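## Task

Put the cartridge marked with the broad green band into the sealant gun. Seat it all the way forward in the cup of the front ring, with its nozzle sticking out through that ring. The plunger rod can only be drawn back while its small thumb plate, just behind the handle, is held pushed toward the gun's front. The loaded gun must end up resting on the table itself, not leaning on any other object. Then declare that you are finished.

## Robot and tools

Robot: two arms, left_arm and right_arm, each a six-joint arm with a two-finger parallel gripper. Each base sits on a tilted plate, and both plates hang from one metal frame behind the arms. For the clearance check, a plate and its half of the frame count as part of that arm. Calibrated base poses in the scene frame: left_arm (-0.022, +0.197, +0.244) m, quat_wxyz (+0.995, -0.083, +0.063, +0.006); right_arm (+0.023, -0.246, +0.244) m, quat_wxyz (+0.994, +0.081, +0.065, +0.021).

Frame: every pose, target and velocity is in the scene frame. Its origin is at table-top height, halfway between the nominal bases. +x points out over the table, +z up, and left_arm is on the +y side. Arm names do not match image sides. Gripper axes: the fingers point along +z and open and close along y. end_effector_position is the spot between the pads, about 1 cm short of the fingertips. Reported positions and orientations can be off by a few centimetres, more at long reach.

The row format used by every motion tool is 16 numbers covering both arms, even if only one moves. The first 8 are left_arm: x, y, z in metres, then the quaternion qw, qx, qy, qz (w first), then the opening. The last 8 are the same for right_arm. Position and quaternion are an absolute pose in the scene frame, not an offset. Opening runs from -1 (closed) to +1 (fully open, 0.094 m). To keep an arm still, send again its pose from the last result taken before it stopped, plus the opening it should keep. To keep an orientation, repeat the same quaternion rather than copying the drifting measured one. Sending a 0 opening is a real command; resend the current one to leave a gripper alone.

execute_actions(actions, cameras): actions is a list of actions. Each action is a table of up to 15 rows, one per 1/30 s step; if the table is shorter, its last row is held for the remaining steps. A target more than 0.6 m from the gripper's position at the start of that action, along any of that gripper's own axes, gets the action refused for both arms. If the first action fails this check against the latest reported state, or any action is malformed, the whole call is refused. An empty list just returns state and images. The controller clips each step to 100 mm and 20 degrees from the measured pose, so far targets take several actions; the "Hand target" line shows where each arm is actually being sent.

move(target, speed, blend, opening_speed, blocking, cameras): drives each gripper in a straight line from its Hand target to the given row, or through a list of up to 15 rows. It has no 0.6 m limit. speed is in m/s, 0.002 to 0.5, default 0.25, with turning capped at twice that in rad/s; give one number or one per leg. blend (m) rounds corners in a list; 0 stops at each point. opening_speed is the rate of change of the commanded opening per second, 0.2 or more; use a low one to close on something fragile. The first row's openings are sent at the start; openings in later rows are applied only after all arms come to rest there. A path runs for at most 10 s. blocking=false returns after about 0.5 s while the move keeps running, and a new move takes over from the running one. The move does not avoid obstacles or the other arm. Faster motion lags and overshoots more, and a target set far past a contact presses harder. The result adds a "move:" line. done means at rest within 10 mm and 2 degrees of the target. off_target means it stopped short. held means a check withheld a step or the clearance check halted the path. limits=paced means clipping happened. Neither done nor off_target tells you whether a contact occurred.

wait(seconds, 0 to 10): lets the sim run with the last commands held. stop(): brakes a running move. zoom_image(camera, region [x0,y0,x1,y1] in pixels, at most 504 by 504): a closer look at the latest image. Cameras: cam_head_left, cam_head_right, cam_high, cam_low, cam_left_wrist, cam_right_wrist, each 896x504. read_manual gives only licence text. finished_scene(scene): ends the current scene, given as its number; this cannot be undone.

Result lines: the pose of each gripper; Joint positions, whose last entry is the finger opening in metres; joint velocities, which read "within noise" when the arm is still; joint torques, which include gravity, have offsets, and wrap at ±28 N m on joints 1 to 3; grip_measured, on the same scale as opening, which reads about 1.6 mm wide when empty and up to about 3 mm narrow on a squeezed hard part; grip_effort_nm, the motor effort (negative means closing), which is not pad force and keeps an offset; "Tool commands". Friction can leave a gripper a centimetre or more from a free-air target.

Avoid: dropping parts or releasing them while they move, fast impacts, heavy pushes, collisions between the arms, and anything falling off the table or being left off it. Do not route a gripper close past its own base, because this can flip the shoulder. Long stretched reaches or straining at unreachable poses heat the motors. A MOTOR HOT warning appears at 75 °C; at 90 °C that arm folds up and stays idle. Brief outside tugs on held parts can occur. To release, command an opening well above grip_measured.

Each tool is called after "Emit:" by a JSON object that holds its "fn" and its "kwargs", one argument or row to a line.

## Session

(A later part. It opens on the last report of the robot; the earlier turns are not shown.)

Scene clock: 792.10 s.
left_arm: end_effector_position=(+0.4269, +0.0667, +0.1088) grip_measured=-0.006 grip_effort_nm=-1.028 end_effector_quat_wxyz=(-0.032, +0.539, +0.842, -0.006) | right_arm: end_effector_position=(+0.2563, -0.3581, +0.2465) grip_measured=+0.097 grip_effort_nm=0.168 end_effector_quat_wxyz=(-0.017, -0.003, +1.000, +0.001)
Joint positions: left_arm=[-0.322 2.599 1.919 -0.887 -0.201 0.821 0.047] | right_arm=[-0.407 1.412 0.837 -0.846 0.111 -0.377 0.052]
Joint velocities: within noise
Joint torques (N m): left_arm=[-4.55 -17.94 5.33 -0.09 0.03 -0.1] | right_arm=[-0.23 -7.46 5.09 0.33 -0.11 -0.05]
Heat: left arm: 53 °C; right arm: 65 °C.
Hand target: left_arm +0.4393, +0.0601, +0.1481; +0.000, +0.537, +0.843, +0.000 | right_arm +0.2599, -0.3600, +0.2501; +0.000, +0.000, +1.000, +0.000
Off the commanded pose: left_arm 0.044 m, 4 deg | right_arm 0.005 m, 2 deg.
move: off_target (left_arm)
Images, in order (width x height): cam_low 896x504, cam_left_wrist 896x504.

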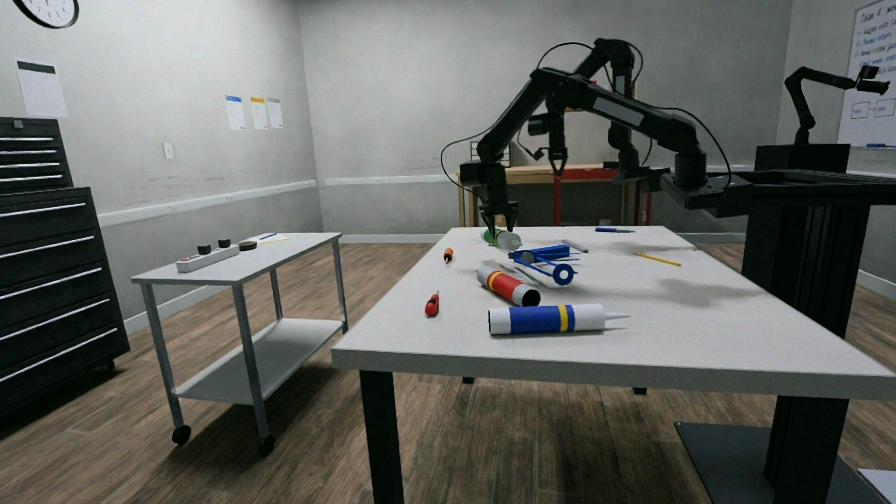

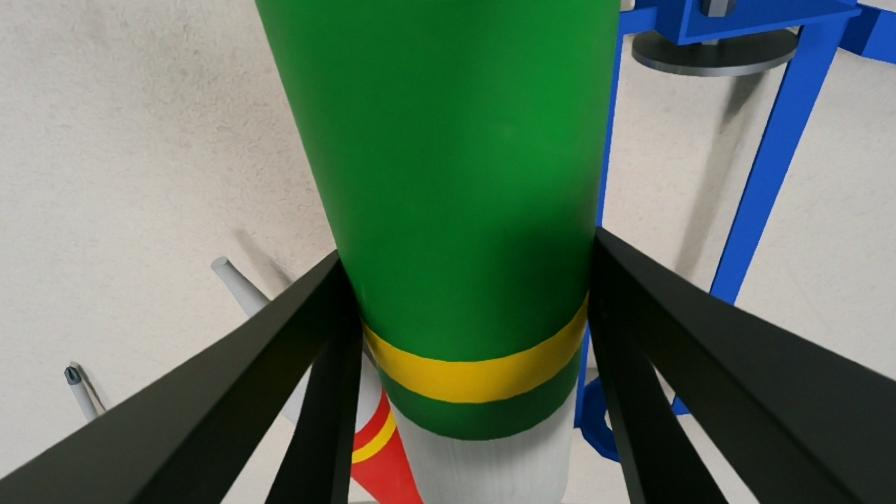

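Emit:
{"fn": "move", "kwargs": {
  "target": [
    [0.42,0.062,0.165,0,0.5373,0.8434,0,-0.25,0.26,-0.36,0.25,0,0.0,1.0,0,0.1],
    [0.345,0.073,0.17,0.0914,0.5407,0.8342,-0.0592,-0.25,0.26,-0.36,0.25,0,0.0,1.0,0,0.1]
  ],
  "speed": [0.08,0.08],
  "blend": [0.01,0]
}}

Emit:
{"fn": "zoom_image", "kwargs": {
  "camera": "cam_low",
  "region": [470, 190, 610, 290]
}}

Emit:
{"fn": "zoom_image", "kwargs": {
  "camera": "cam_head_right",
  "region": [390, 150, 530, 250]
}}

Scene clock: 806.50 s.
left_arm: end_effector_position=(+0.3236, +0.0794, +0.1449) grip_measured=-0.006 grip_effort_nm=-1.033 end_effector_quat_wxyz=(+0.039, +0.544, +0.836, -0.058) | right_arm: end_effector_position=(+0.2563, -0.3581, +0.2465) grip_measured=+0.097 grip_effort_nm=0.168 end_effector_quat_wxyz=(-0.017, -0.003, +1.000, +0.001)
Joint positions: left_arm=[-0.326 2.117 1.135 -0.476 -0.064 0.851 0.047] | right_arm=[-0.407 1.412 0.837 -0.846 0.111 -0.377 0.052]
Joint velocities: within noise
Joint torques (N m): left_arm=[-1.89 -13.42 4.6 0.59 0.31 0.16] | right_arm=[-0.27 -7.41 5.18 0.34 -0.11 -0.06]
Heat: left arm: 65 °C; right arm: 64 °C.
Hand target: left_arm +0.3444, +0.0734, +0.1699; +0.091, +0.541, +0.834, -0.059 | right_arm +0.2599, -0.3600, +0.2501; +0.000, +0.000, +1.000, +0.000
Off the commanded pose: left_arm 0.034 m, 6 deg | right_arm 0.005 m, 2 deg.
move: off_target (left_arm)

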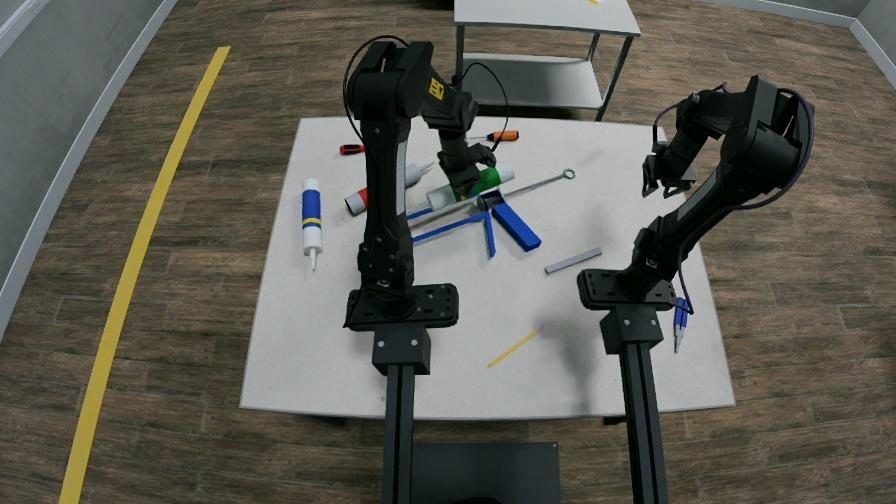

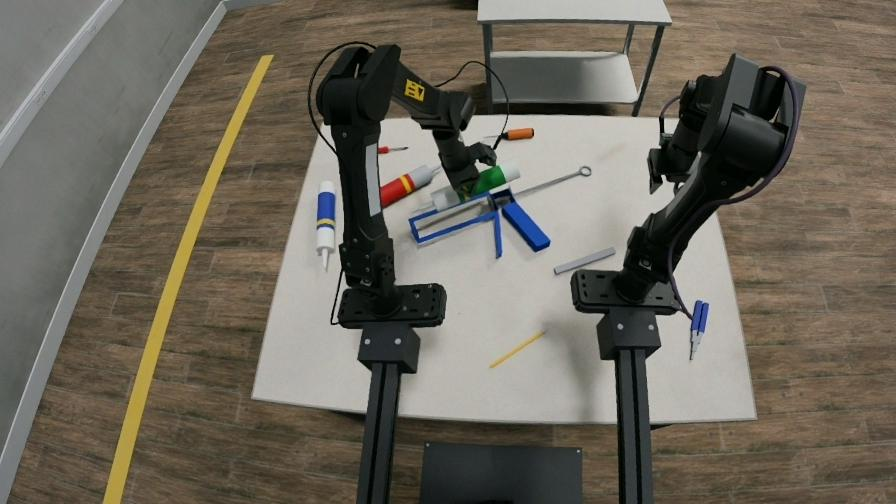

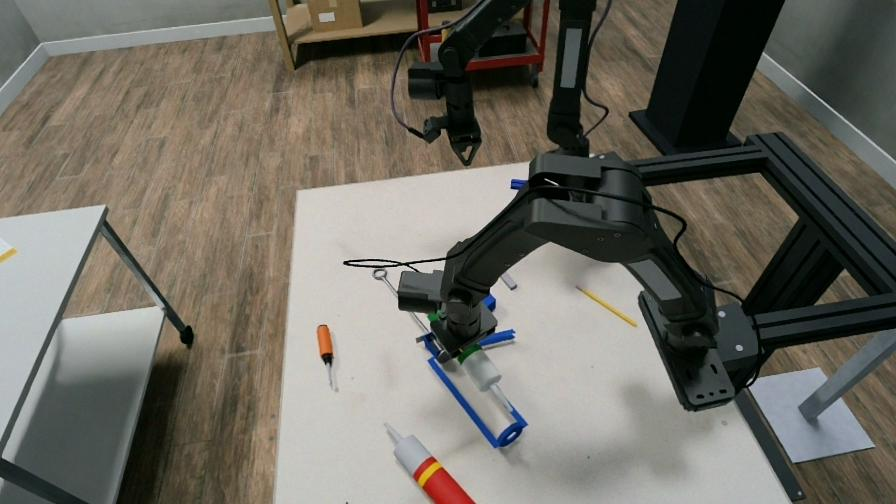

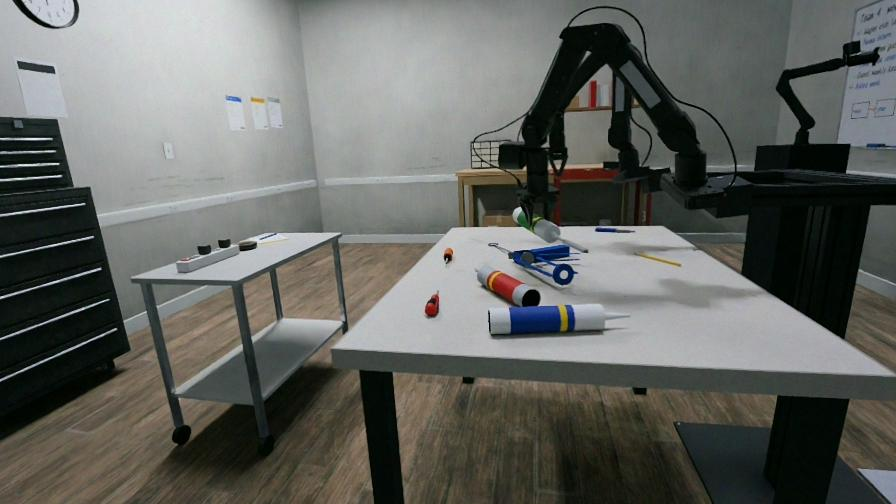

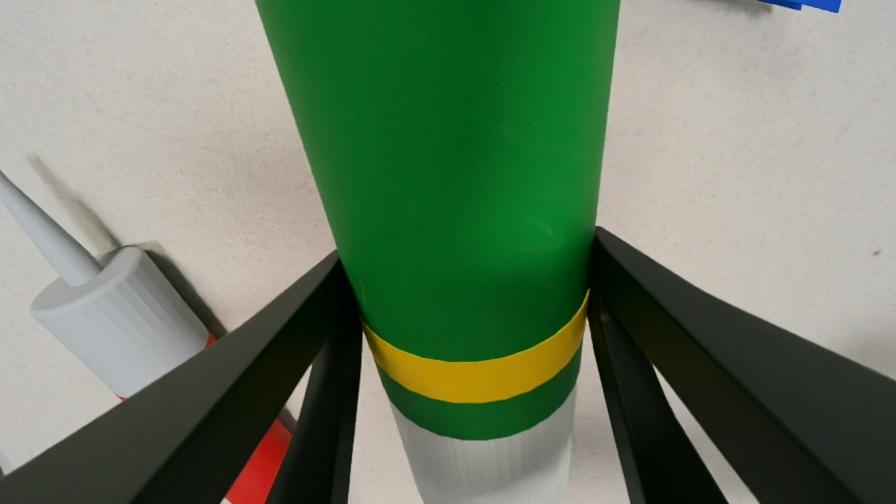

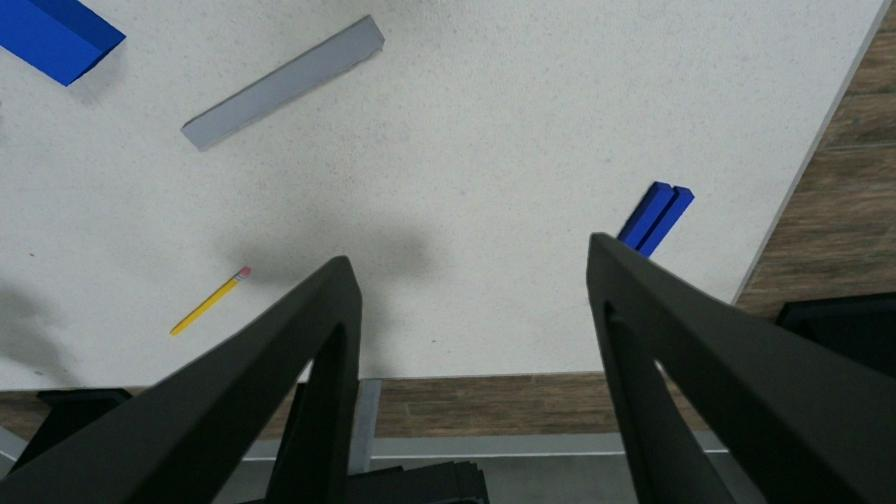

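Scaled by 3.600 from the camera's 896x504 image, which has a finer 1280x720 frame.

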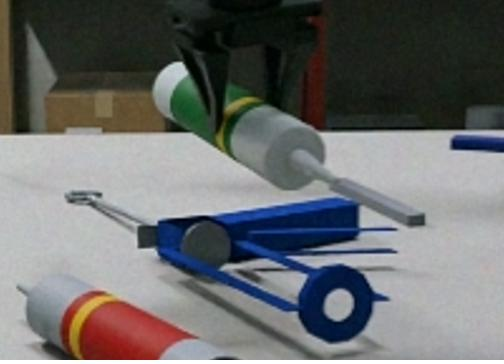

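Scaled by 3.600 from the camera's 896x504 image, which has a finer 1280x720 frame.

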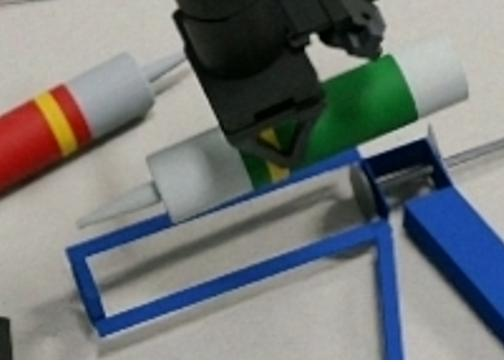

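Emit:
{"fn": "move", "kwargs": {
  "target": [
    [0.350,0.073,0.125,0.131,0.538,0.830,-0.054,-0.25,0.26,-0.36,0.25,0,0.0,1.0,0,0.1]
  ],
  "speed": [0.06],
  "cameras": ["cam_head_right","cam_low","cam_left_wrist","cam_high"]
}}

Emit:
{"fn": "zoom_image", "kwargs": {
  "camera": "cam_low",
  "region": [470, 190, 610, 290]
}}

Emit:
{"fn": "zoom_image", "kwargs": {
  "camera": "cam_high",
  "region": [400, 330, 560, 470]
}}

Scene clock: 816.27 s.
left_arm: end_effector_position=(+0.3421, +0.0805, +0.1254) grip_measured=-0.006 grip_effort_nm=-1.023 end_effector_quat_wxyz=(+0.108, +0.537, +0.835, -0.045) | right_arm: end_effector_position=(+0.2564, -0.3581, +0.2465) grip_measured=+0.097 grip_effort_nm=0.168 end_effector_quat_wxyz=(-0.017, -0.003, +1.000, +0.001)
Joint positions: left_arm=[-0.289 2.138 1.042 -0.22 -0.041 0.893 0.047] | right_arm=[-0.407 1.412 0.837 -0.846 0.111 -0.377 0.052]
Joint velocities: within noise
Joint torques (N m): left_arm=[-2 -7.35 4.46 0.93 0.32 0.13] | right_arm=[-0.29 -7.43 5.09 0.33 -0.11 -0.04]
Heat: left arm: 63 °C; right arm: 63 °C.
Hand target: left_arm +0.3497, +0.0732, +0.1254; +0.130, +0.539, +0.831, -0.054 | right_arm +0.2600, -0.3601, +0.2501; +0.000, +0.000, +1.000, +0.000
Off the commanded pose: left_arm 0.011 m, 3 deg | right_arm 0.005 m, 2 deg.
move: off_target (left_arm)
Images, in order (width x height): cam_head_right 896x504, cam_high 896x504, cam_low 896x504, cam_left_wrist 896x504.

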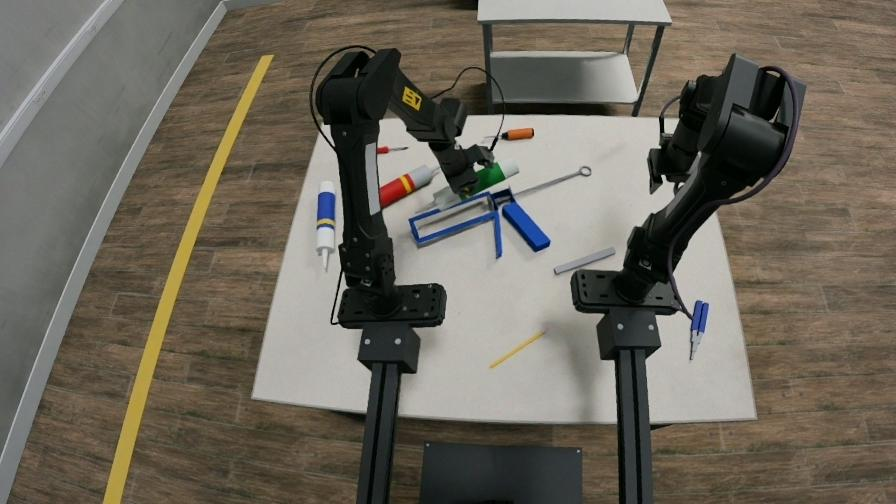

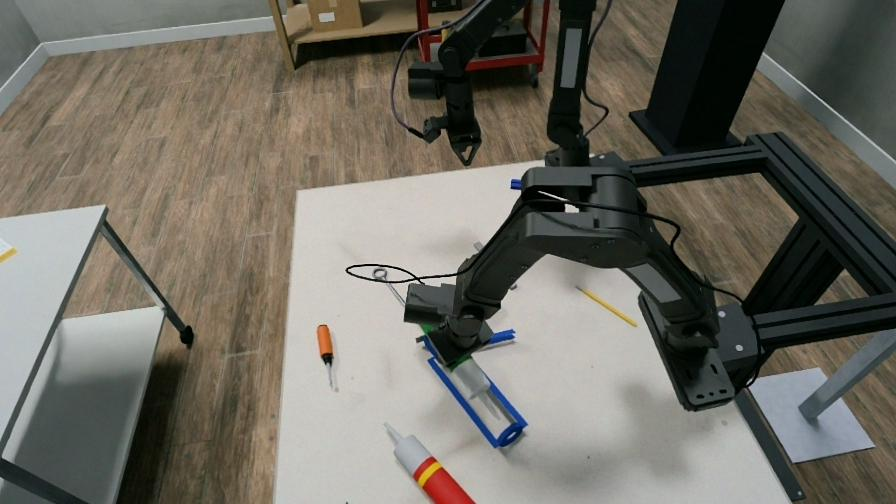

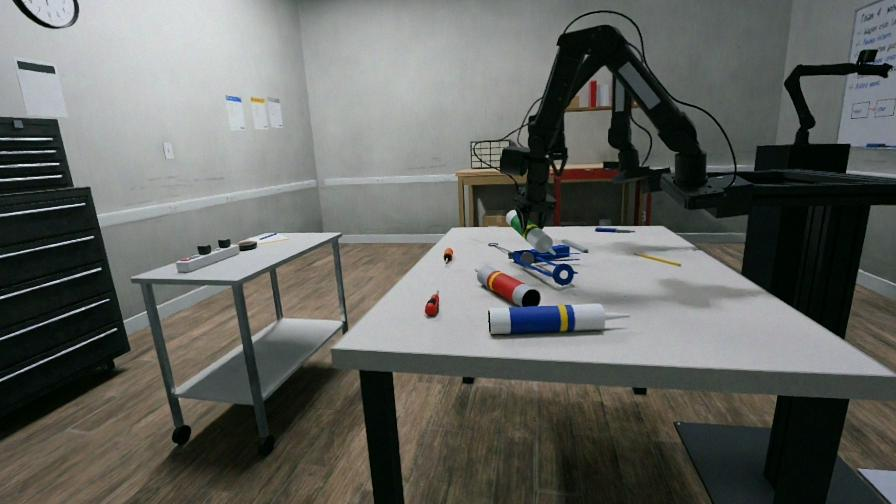

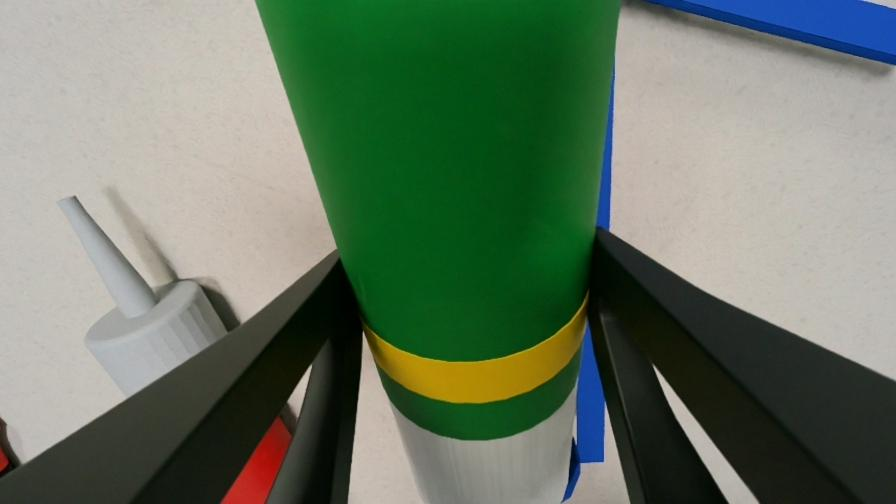

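Scaled by 3.600 from the camera's 896x504 image, which has a finer 1280x720 frame.

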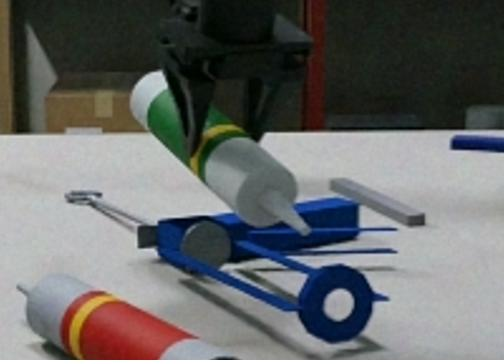

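Scaled by 3.150 from the camera's 896x504 image, which has a finer 1280x720 frame.

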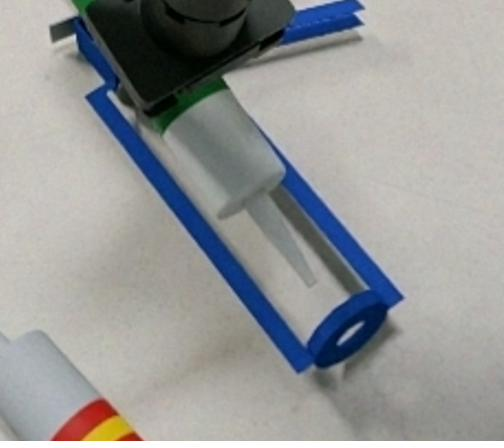

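Emit:
{"fn": "move", "kwargs": {
  "target": [0.341,0.078,0.100,0.0914,0.5407,0.8342,-0.0592,-0.25,0.26,-0.36,0.25,0,0,1,0,0.1],
  "speed": 0.08
}}

Scene clock: 831.43 s.
left_arm: end_effector_position=(+0.3282, +0.0832, +0.0978) grip_measured=-0.006 grip_effort_nm=-1.028 end_effector_quat_wxyz=(+0.075, +0.539, +0.837, -0.055) | right_arm: end_effector_position=(+0.2564, -0.3581, +0.2465) grip_measured=+0.097 grip_effort_nm=0.173 end_effector_quat_wxyz=(-0.017, -0.003, +1.000, +0.001)
Joint positions: left_arm=[-0.278 2.225 1.058 -0.217 -0.041 0.898 0.047] | right_arm=[-0.407 1.412 0.837 -0.846 0.111 -0.377 0.052]
Joint velocities: within noise
Joint torques (N m): left_arm=[-1.88 -7.53 6.76 0.5 0.22 0.18] | right_arm=[-0.29 -7.43 5.15 0.33 -0.09 -0.05]
Heat: left arm: 53 °C; right arm: 62 °C.
Hand target: left_arm +0.3407, +0.0782, +0.1003; +0.091, +0.541, +0.834, -0.059 | right_arm +0.2600, -0.3601, +0.2501; +0.000, +0.000, +1.000, +0.000
Off the commanded pose: left_arm 0.014 m, 2 deg | right_arm 0.005 m, 2 deg.
move: off_target (left_arm)

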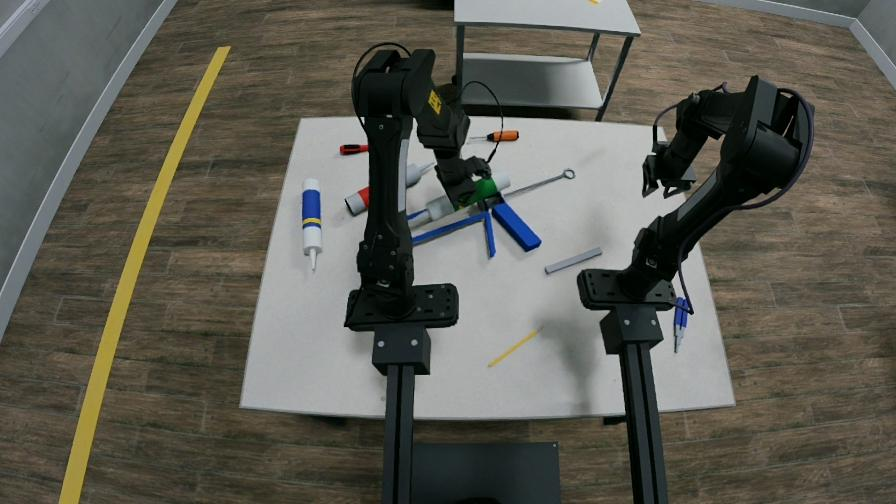

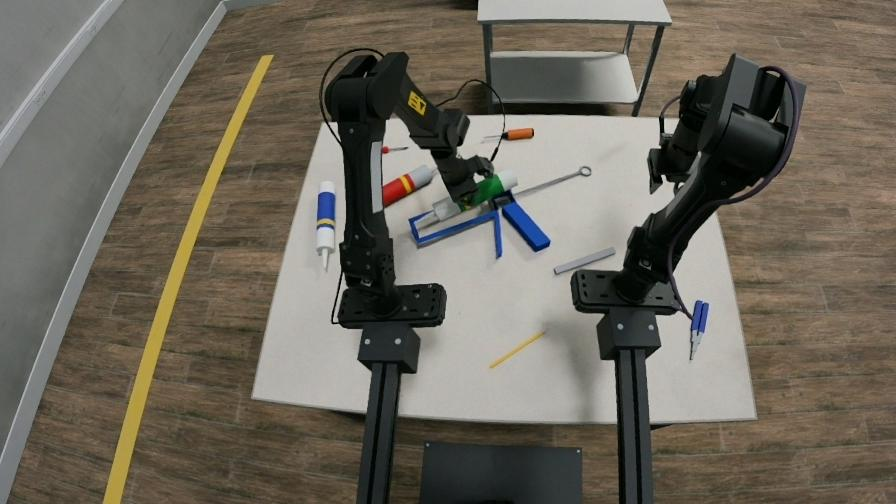

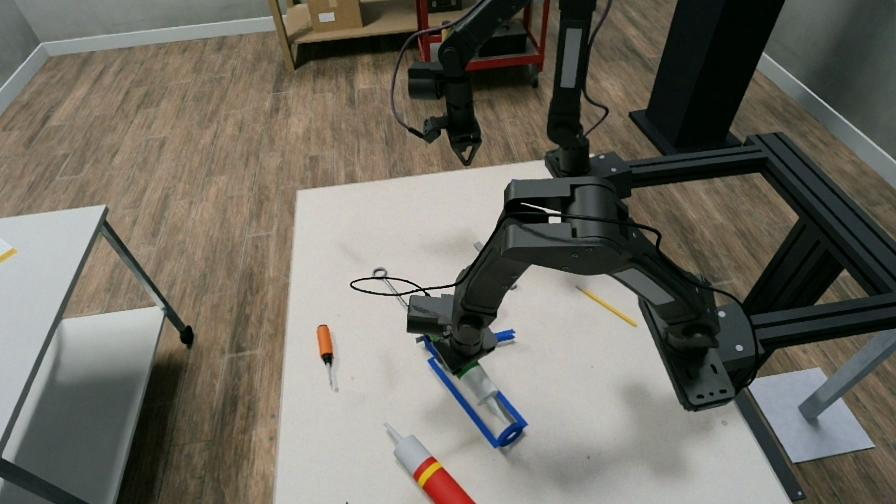

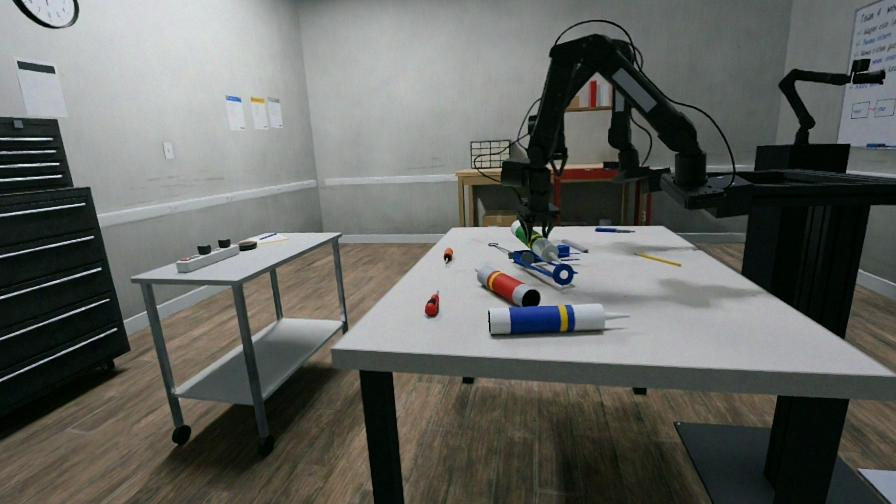

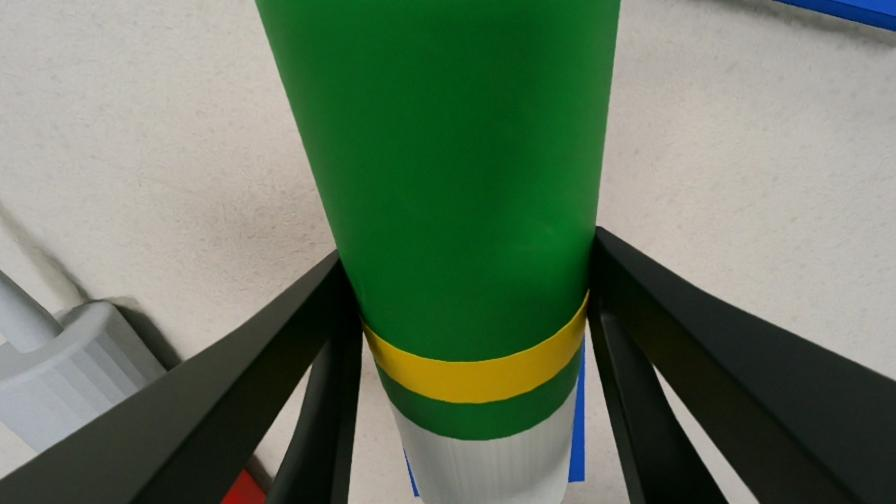

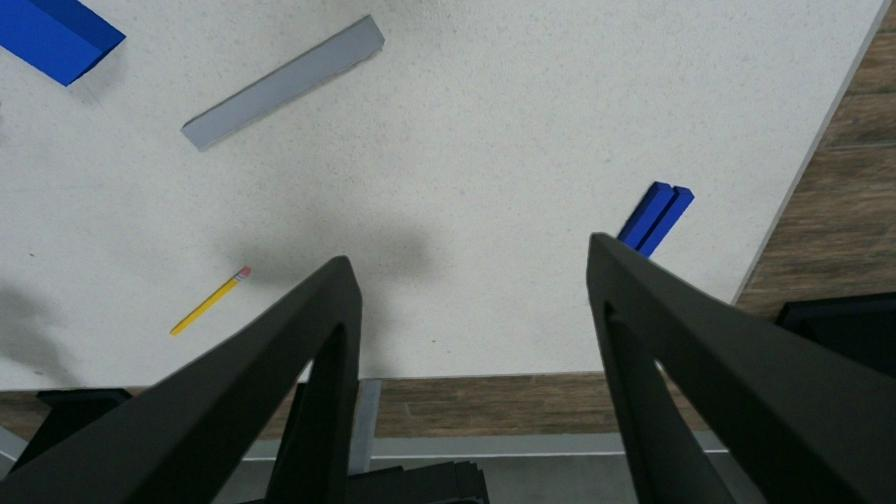

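Emit:
{"fn": "zoom_image", "kwargs": {
  "camera": "cam_high",
  "region": [400, 330, 560, 470]
}}

Emit:
{"fn": "zoom_image", "kwargs": {
  "camera": "cam_head_right",
  "region": [390, 150, 530, 250]
}}

Emit:
{"fn": "zoom_image", "kwargs": {
  "camera": "cam_low",
  "region": [470, 190, 610, 290]
}}

Scaled by 3.150 from the camera's 896x504 image, which has a finer 1280x720 frame.

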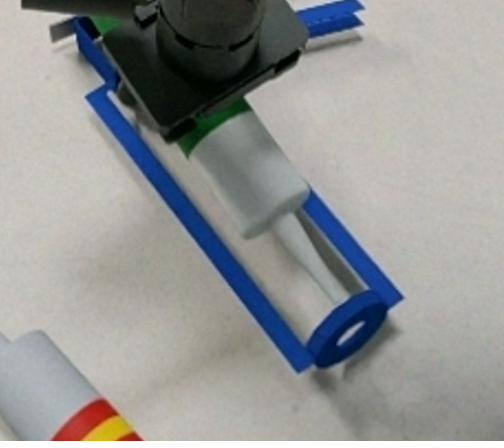

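Scaled by 3.600 from the camera's 896x504 image, which has a finer 1280x720 frame.

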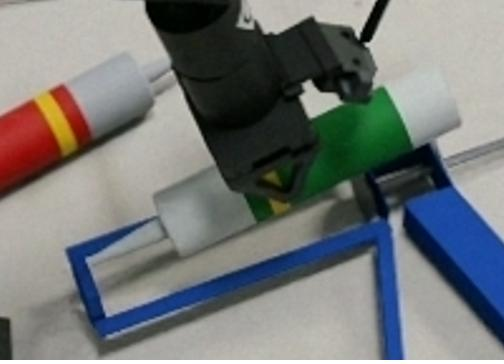

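Scaled by 3.600 from the camera's 896x504 image, which has a finer 1280x720 frame.

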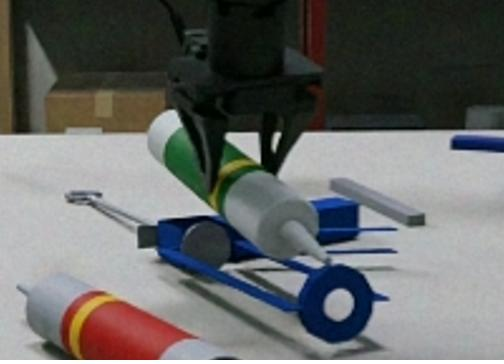

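Emit:
{"fn": "move", "kwargs": {
  "target": [0.3445,0.0745,0.078,0.0914,0.5407,0.8342,-0.0592,-0.25,0.26,-0.36,0.25,0,0,1,0,0.1],
  "speed": 0.06,
  "cameras": ["cam_head_right","cam_high","cam_low","cam_left_wrist"]
}}

Emit:
{"fn": "zoom_image", "kwargs": {
  "camera": "cam_high",
  "region": [440, 370, 540, 460]
}}

Emit:
{"fn": "zoom_image", "kwargs": {
  "camera": "cam_head_right",
  "region": [390, 150, 530, 250]
}}

Emit:
{"fn": "zoom_image", "kwargs": {
  "camera": "cam_low",
  "region": [470, 190, 610, 290]
}}

Scene clock: 841.10 s.
left_arm: end_effector_position=(+0.3271, +0.0816, +0.0771) grip_measured=-0.006 grip_effort_nm=-1.028 end_effector_quat_wxyz=(+0.065, +0.540, +0.837, -0.058) | right_arm: end_effector_position=(+0.2564, -0.3581, +0.2465) grip_measured=+0.097 grip_effort_nm=0.168 end_effector_quat_wxyz=(-0.017, -0.003, +1.000, +0.001)
Joint positions: left_arm=[-0.272 2.302 1.09 -0.193 -0.041 0.902 0.047] | right_arm=[-0.407 1.412 0.837 -0.846 0.111 -0.377 0.052]
Joint velocities: within noise
Joint torques (N m): left_arm=[-1.95 -7.58 6.26 0.68 0.22 0.17] | right_arm=[-0.28 -7.43 5.09 0.35 -0.1 -0.06]
Heat: left arm: 49 °C; right arm: 62 °C.
Hand target: left_arm +0.3441, +0.0749, +0.0789; +0.091, +0.541, +0.834, -0.059 | right_arm +0.2600, -0.3601, +0.2501; +0.000, +0.000, +1.000, +0.000
Off the commanded pose: left_arm 0.019 m, 3 deg | right_arm 0.005 m, 2 deg.
move: off_target (left_arm)
Images, in order (width x height): cam_head_right 896x504, cam_high 896x504, cam_low 896x504, cam_left_wrist 896x504.

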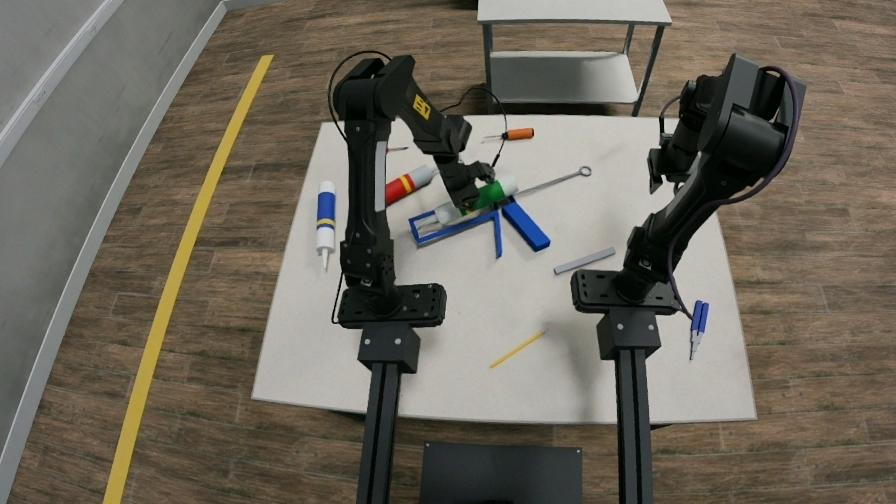

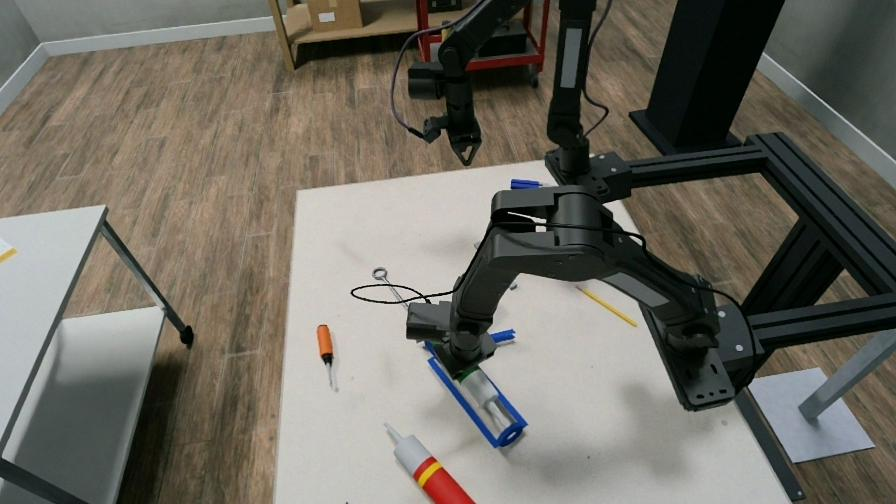

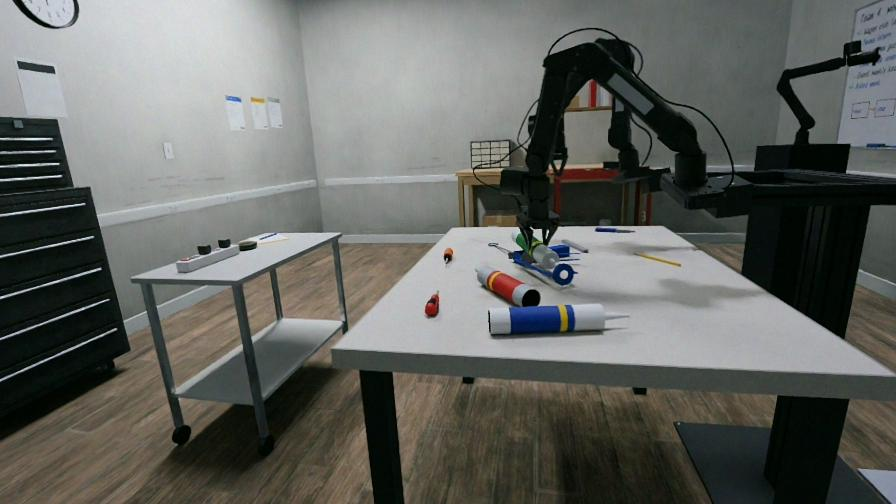

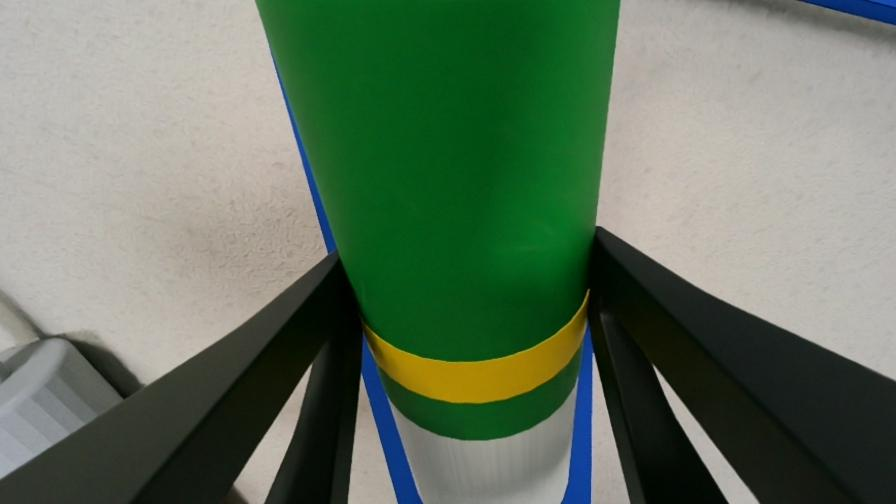

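Scaled by 5.040 from the camera's 896x504 image, which has a finer 1280x720 frame.

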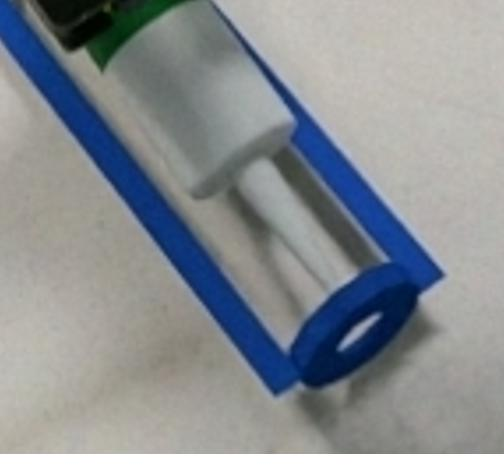

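Scaled by 3.600 from the camera's 896x504 image, which has a finer 1280x720 frame.

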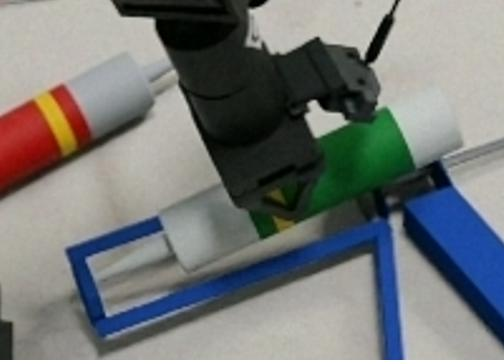

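Scaled by 3.600 from the camera's 896x504 image, which has a finer 1280x720 frame.

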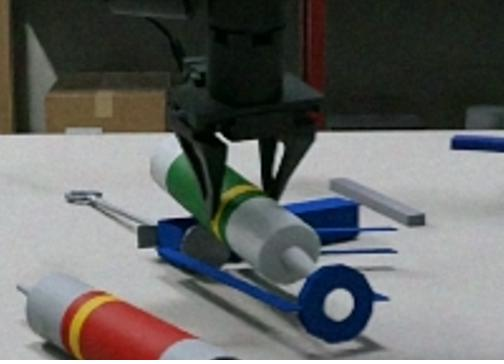

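Emit:
{"fn": "move", "kwargs": {
  "target": [0.3485,0.0765,0.072,0.0914,0.5407,0.8342,-0.0592,-0.25,0.26,-0.36,0.25,0,0,1,0,0.1],
  "speed": 0.04,
  "cameras": ["cam_head_right","cam_high","cam_low"]
}}

Emit:
{"fn": "zoom_image", "kwargs": {
  "camera": "cam_high",
  "region": [440, 370, 540, 460]
}}

Emit:
{"fn": "zoom_image", "kwargs": {
  "camera": "cam_head_right",
  "region": [390, 180, 490, 260]
}}

Emit:
{"fn": "zoom_image", "kwargs": {
  "camera": "cam_low",
  "region": [520, 230, 590, 290]
}}

Scene clock: 848.67 s.
left_arm: end_effector_position=(+0.3318, +0.0834, +0.0723) grip_measured=-0.006 grip_effort_nm=-1.033 end_effector_quat_wxyz=(+0.065, +0.540, +0.837, -0.057) | right_arm: end_effector_position=(+0.2564, -0.3581, +0.2465) grip_measured=+0.097 grip_effort_nm=0.168 end_effector_quat_wxyz=(-0.017, -0.003, +1.000, +0.001)
Joint positions: left_arm=[-0.262 2.323 1.11 -0.19 -0.041 0.914 0.047] | right_arm=[-0.407 1.412 0.837 -0.846 0.111 -0.377 0.052]
Joint velocities: within noise
Joint torques (N m): left_arm=[-1.94 -7.56 6.19 0.7 0.24 0.15] | right_arm=[-0.25 -7.46 5.12 0.34 -0.08 -0.05]
Heat: left arm: 48 °C; right arm: 62 °C.
Hand target: left_arm +0.3480, +0.0769, +0.0728; +0.091, +0.541, +0.834, -0.059 | right_arm +0.2600, -0.3601, +0.2501; +0.000, +0.000, +1.000, +0.000
Off the commanded pose: left_arm 0.018 m, 3 deg | right_arm 0.005 m, 2 deg.
move: off_target (left_arm)
Images, in order (width x height): cam_head_right 896x504, cam_high 896x504, cam_low 896x504.

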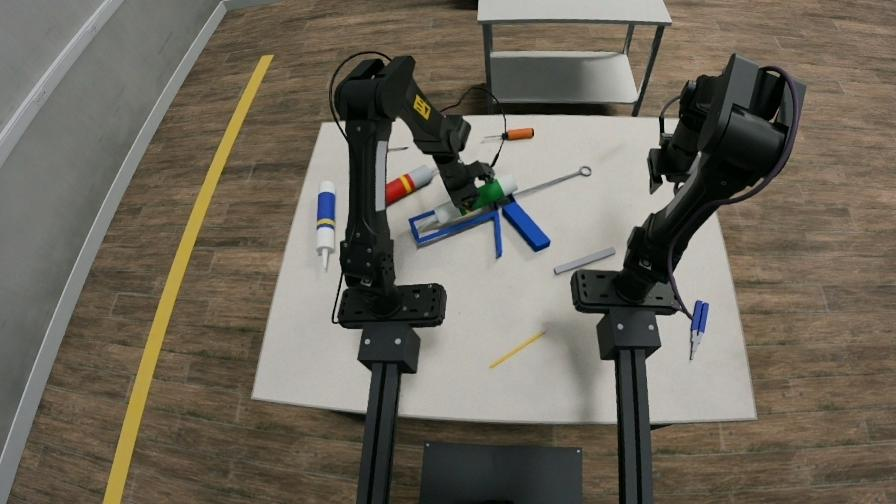

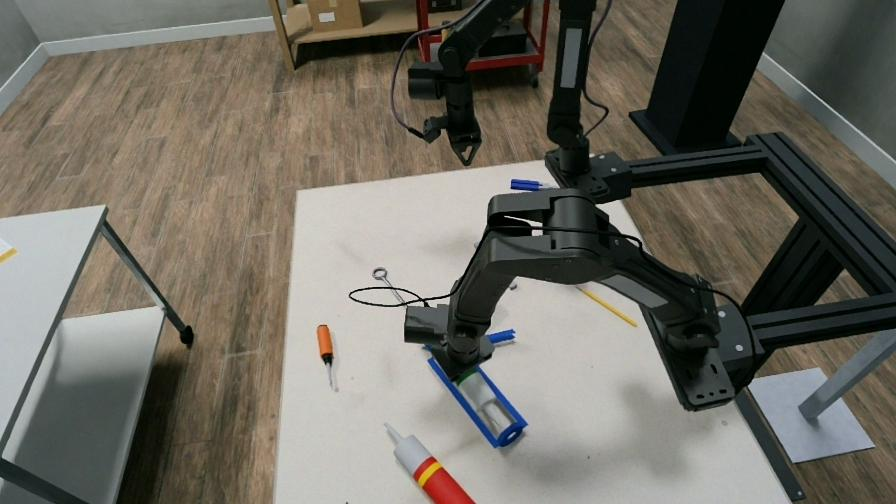

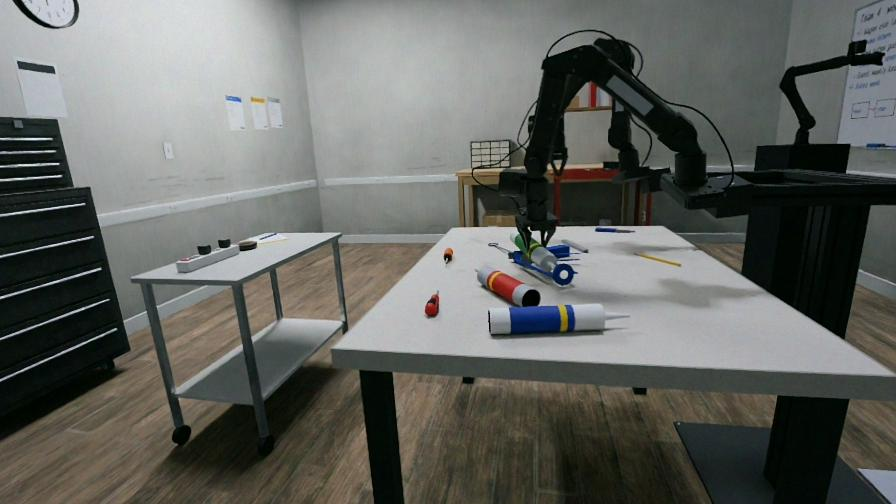

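Scaled by 5.040 from the camera's 896x504 image, which has a finer 1280x720 frame.

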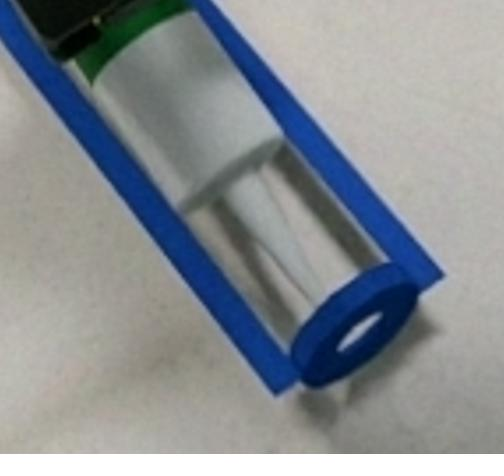

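Scaled by 5.040 from the camera's 896x504 image, which has a finer 1280x720 frame.

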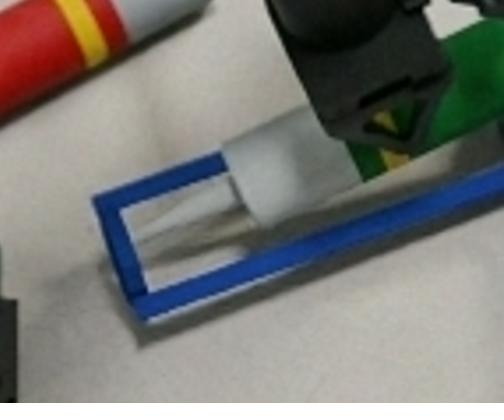

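Scaled by 7.200 from the camera's 896x504 image, which has a finer 1280x720 frame.

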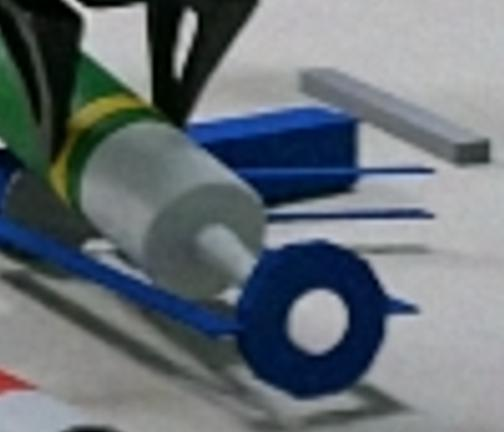

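Emit:
{"fn": "zoom_image", "kwargs": {
  "camera": "cam_low",
  "region": [548, 258, 582, 290]
}}

Emit:
{"fn": "zoom_image", "kwargs": {
  "camera": "cam_high",
  "region": [485, 410, 535, 455]
}}

Scaled by 14.824 from the camera's 896x504 image, which has a finer 1280x720 frame.

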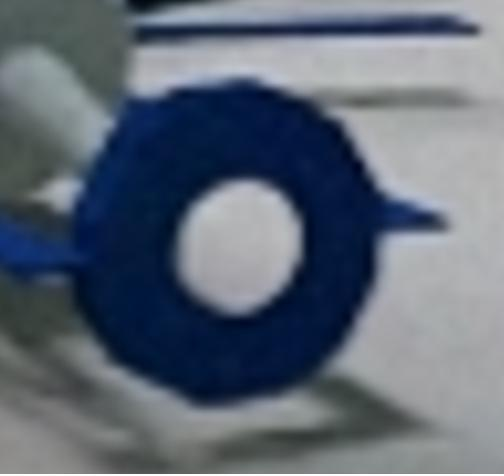

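Scaled by 10.080 from the camera's 896x504 image, which has a finer 1280x720 frame.

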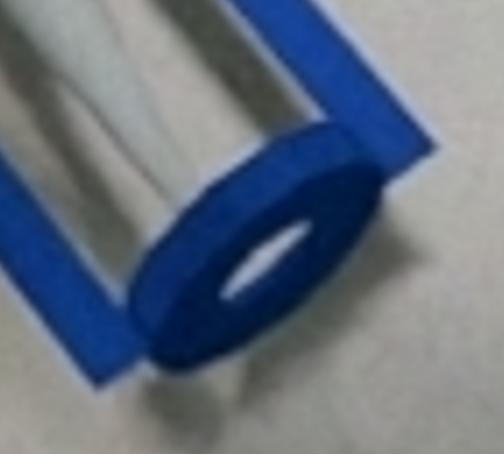

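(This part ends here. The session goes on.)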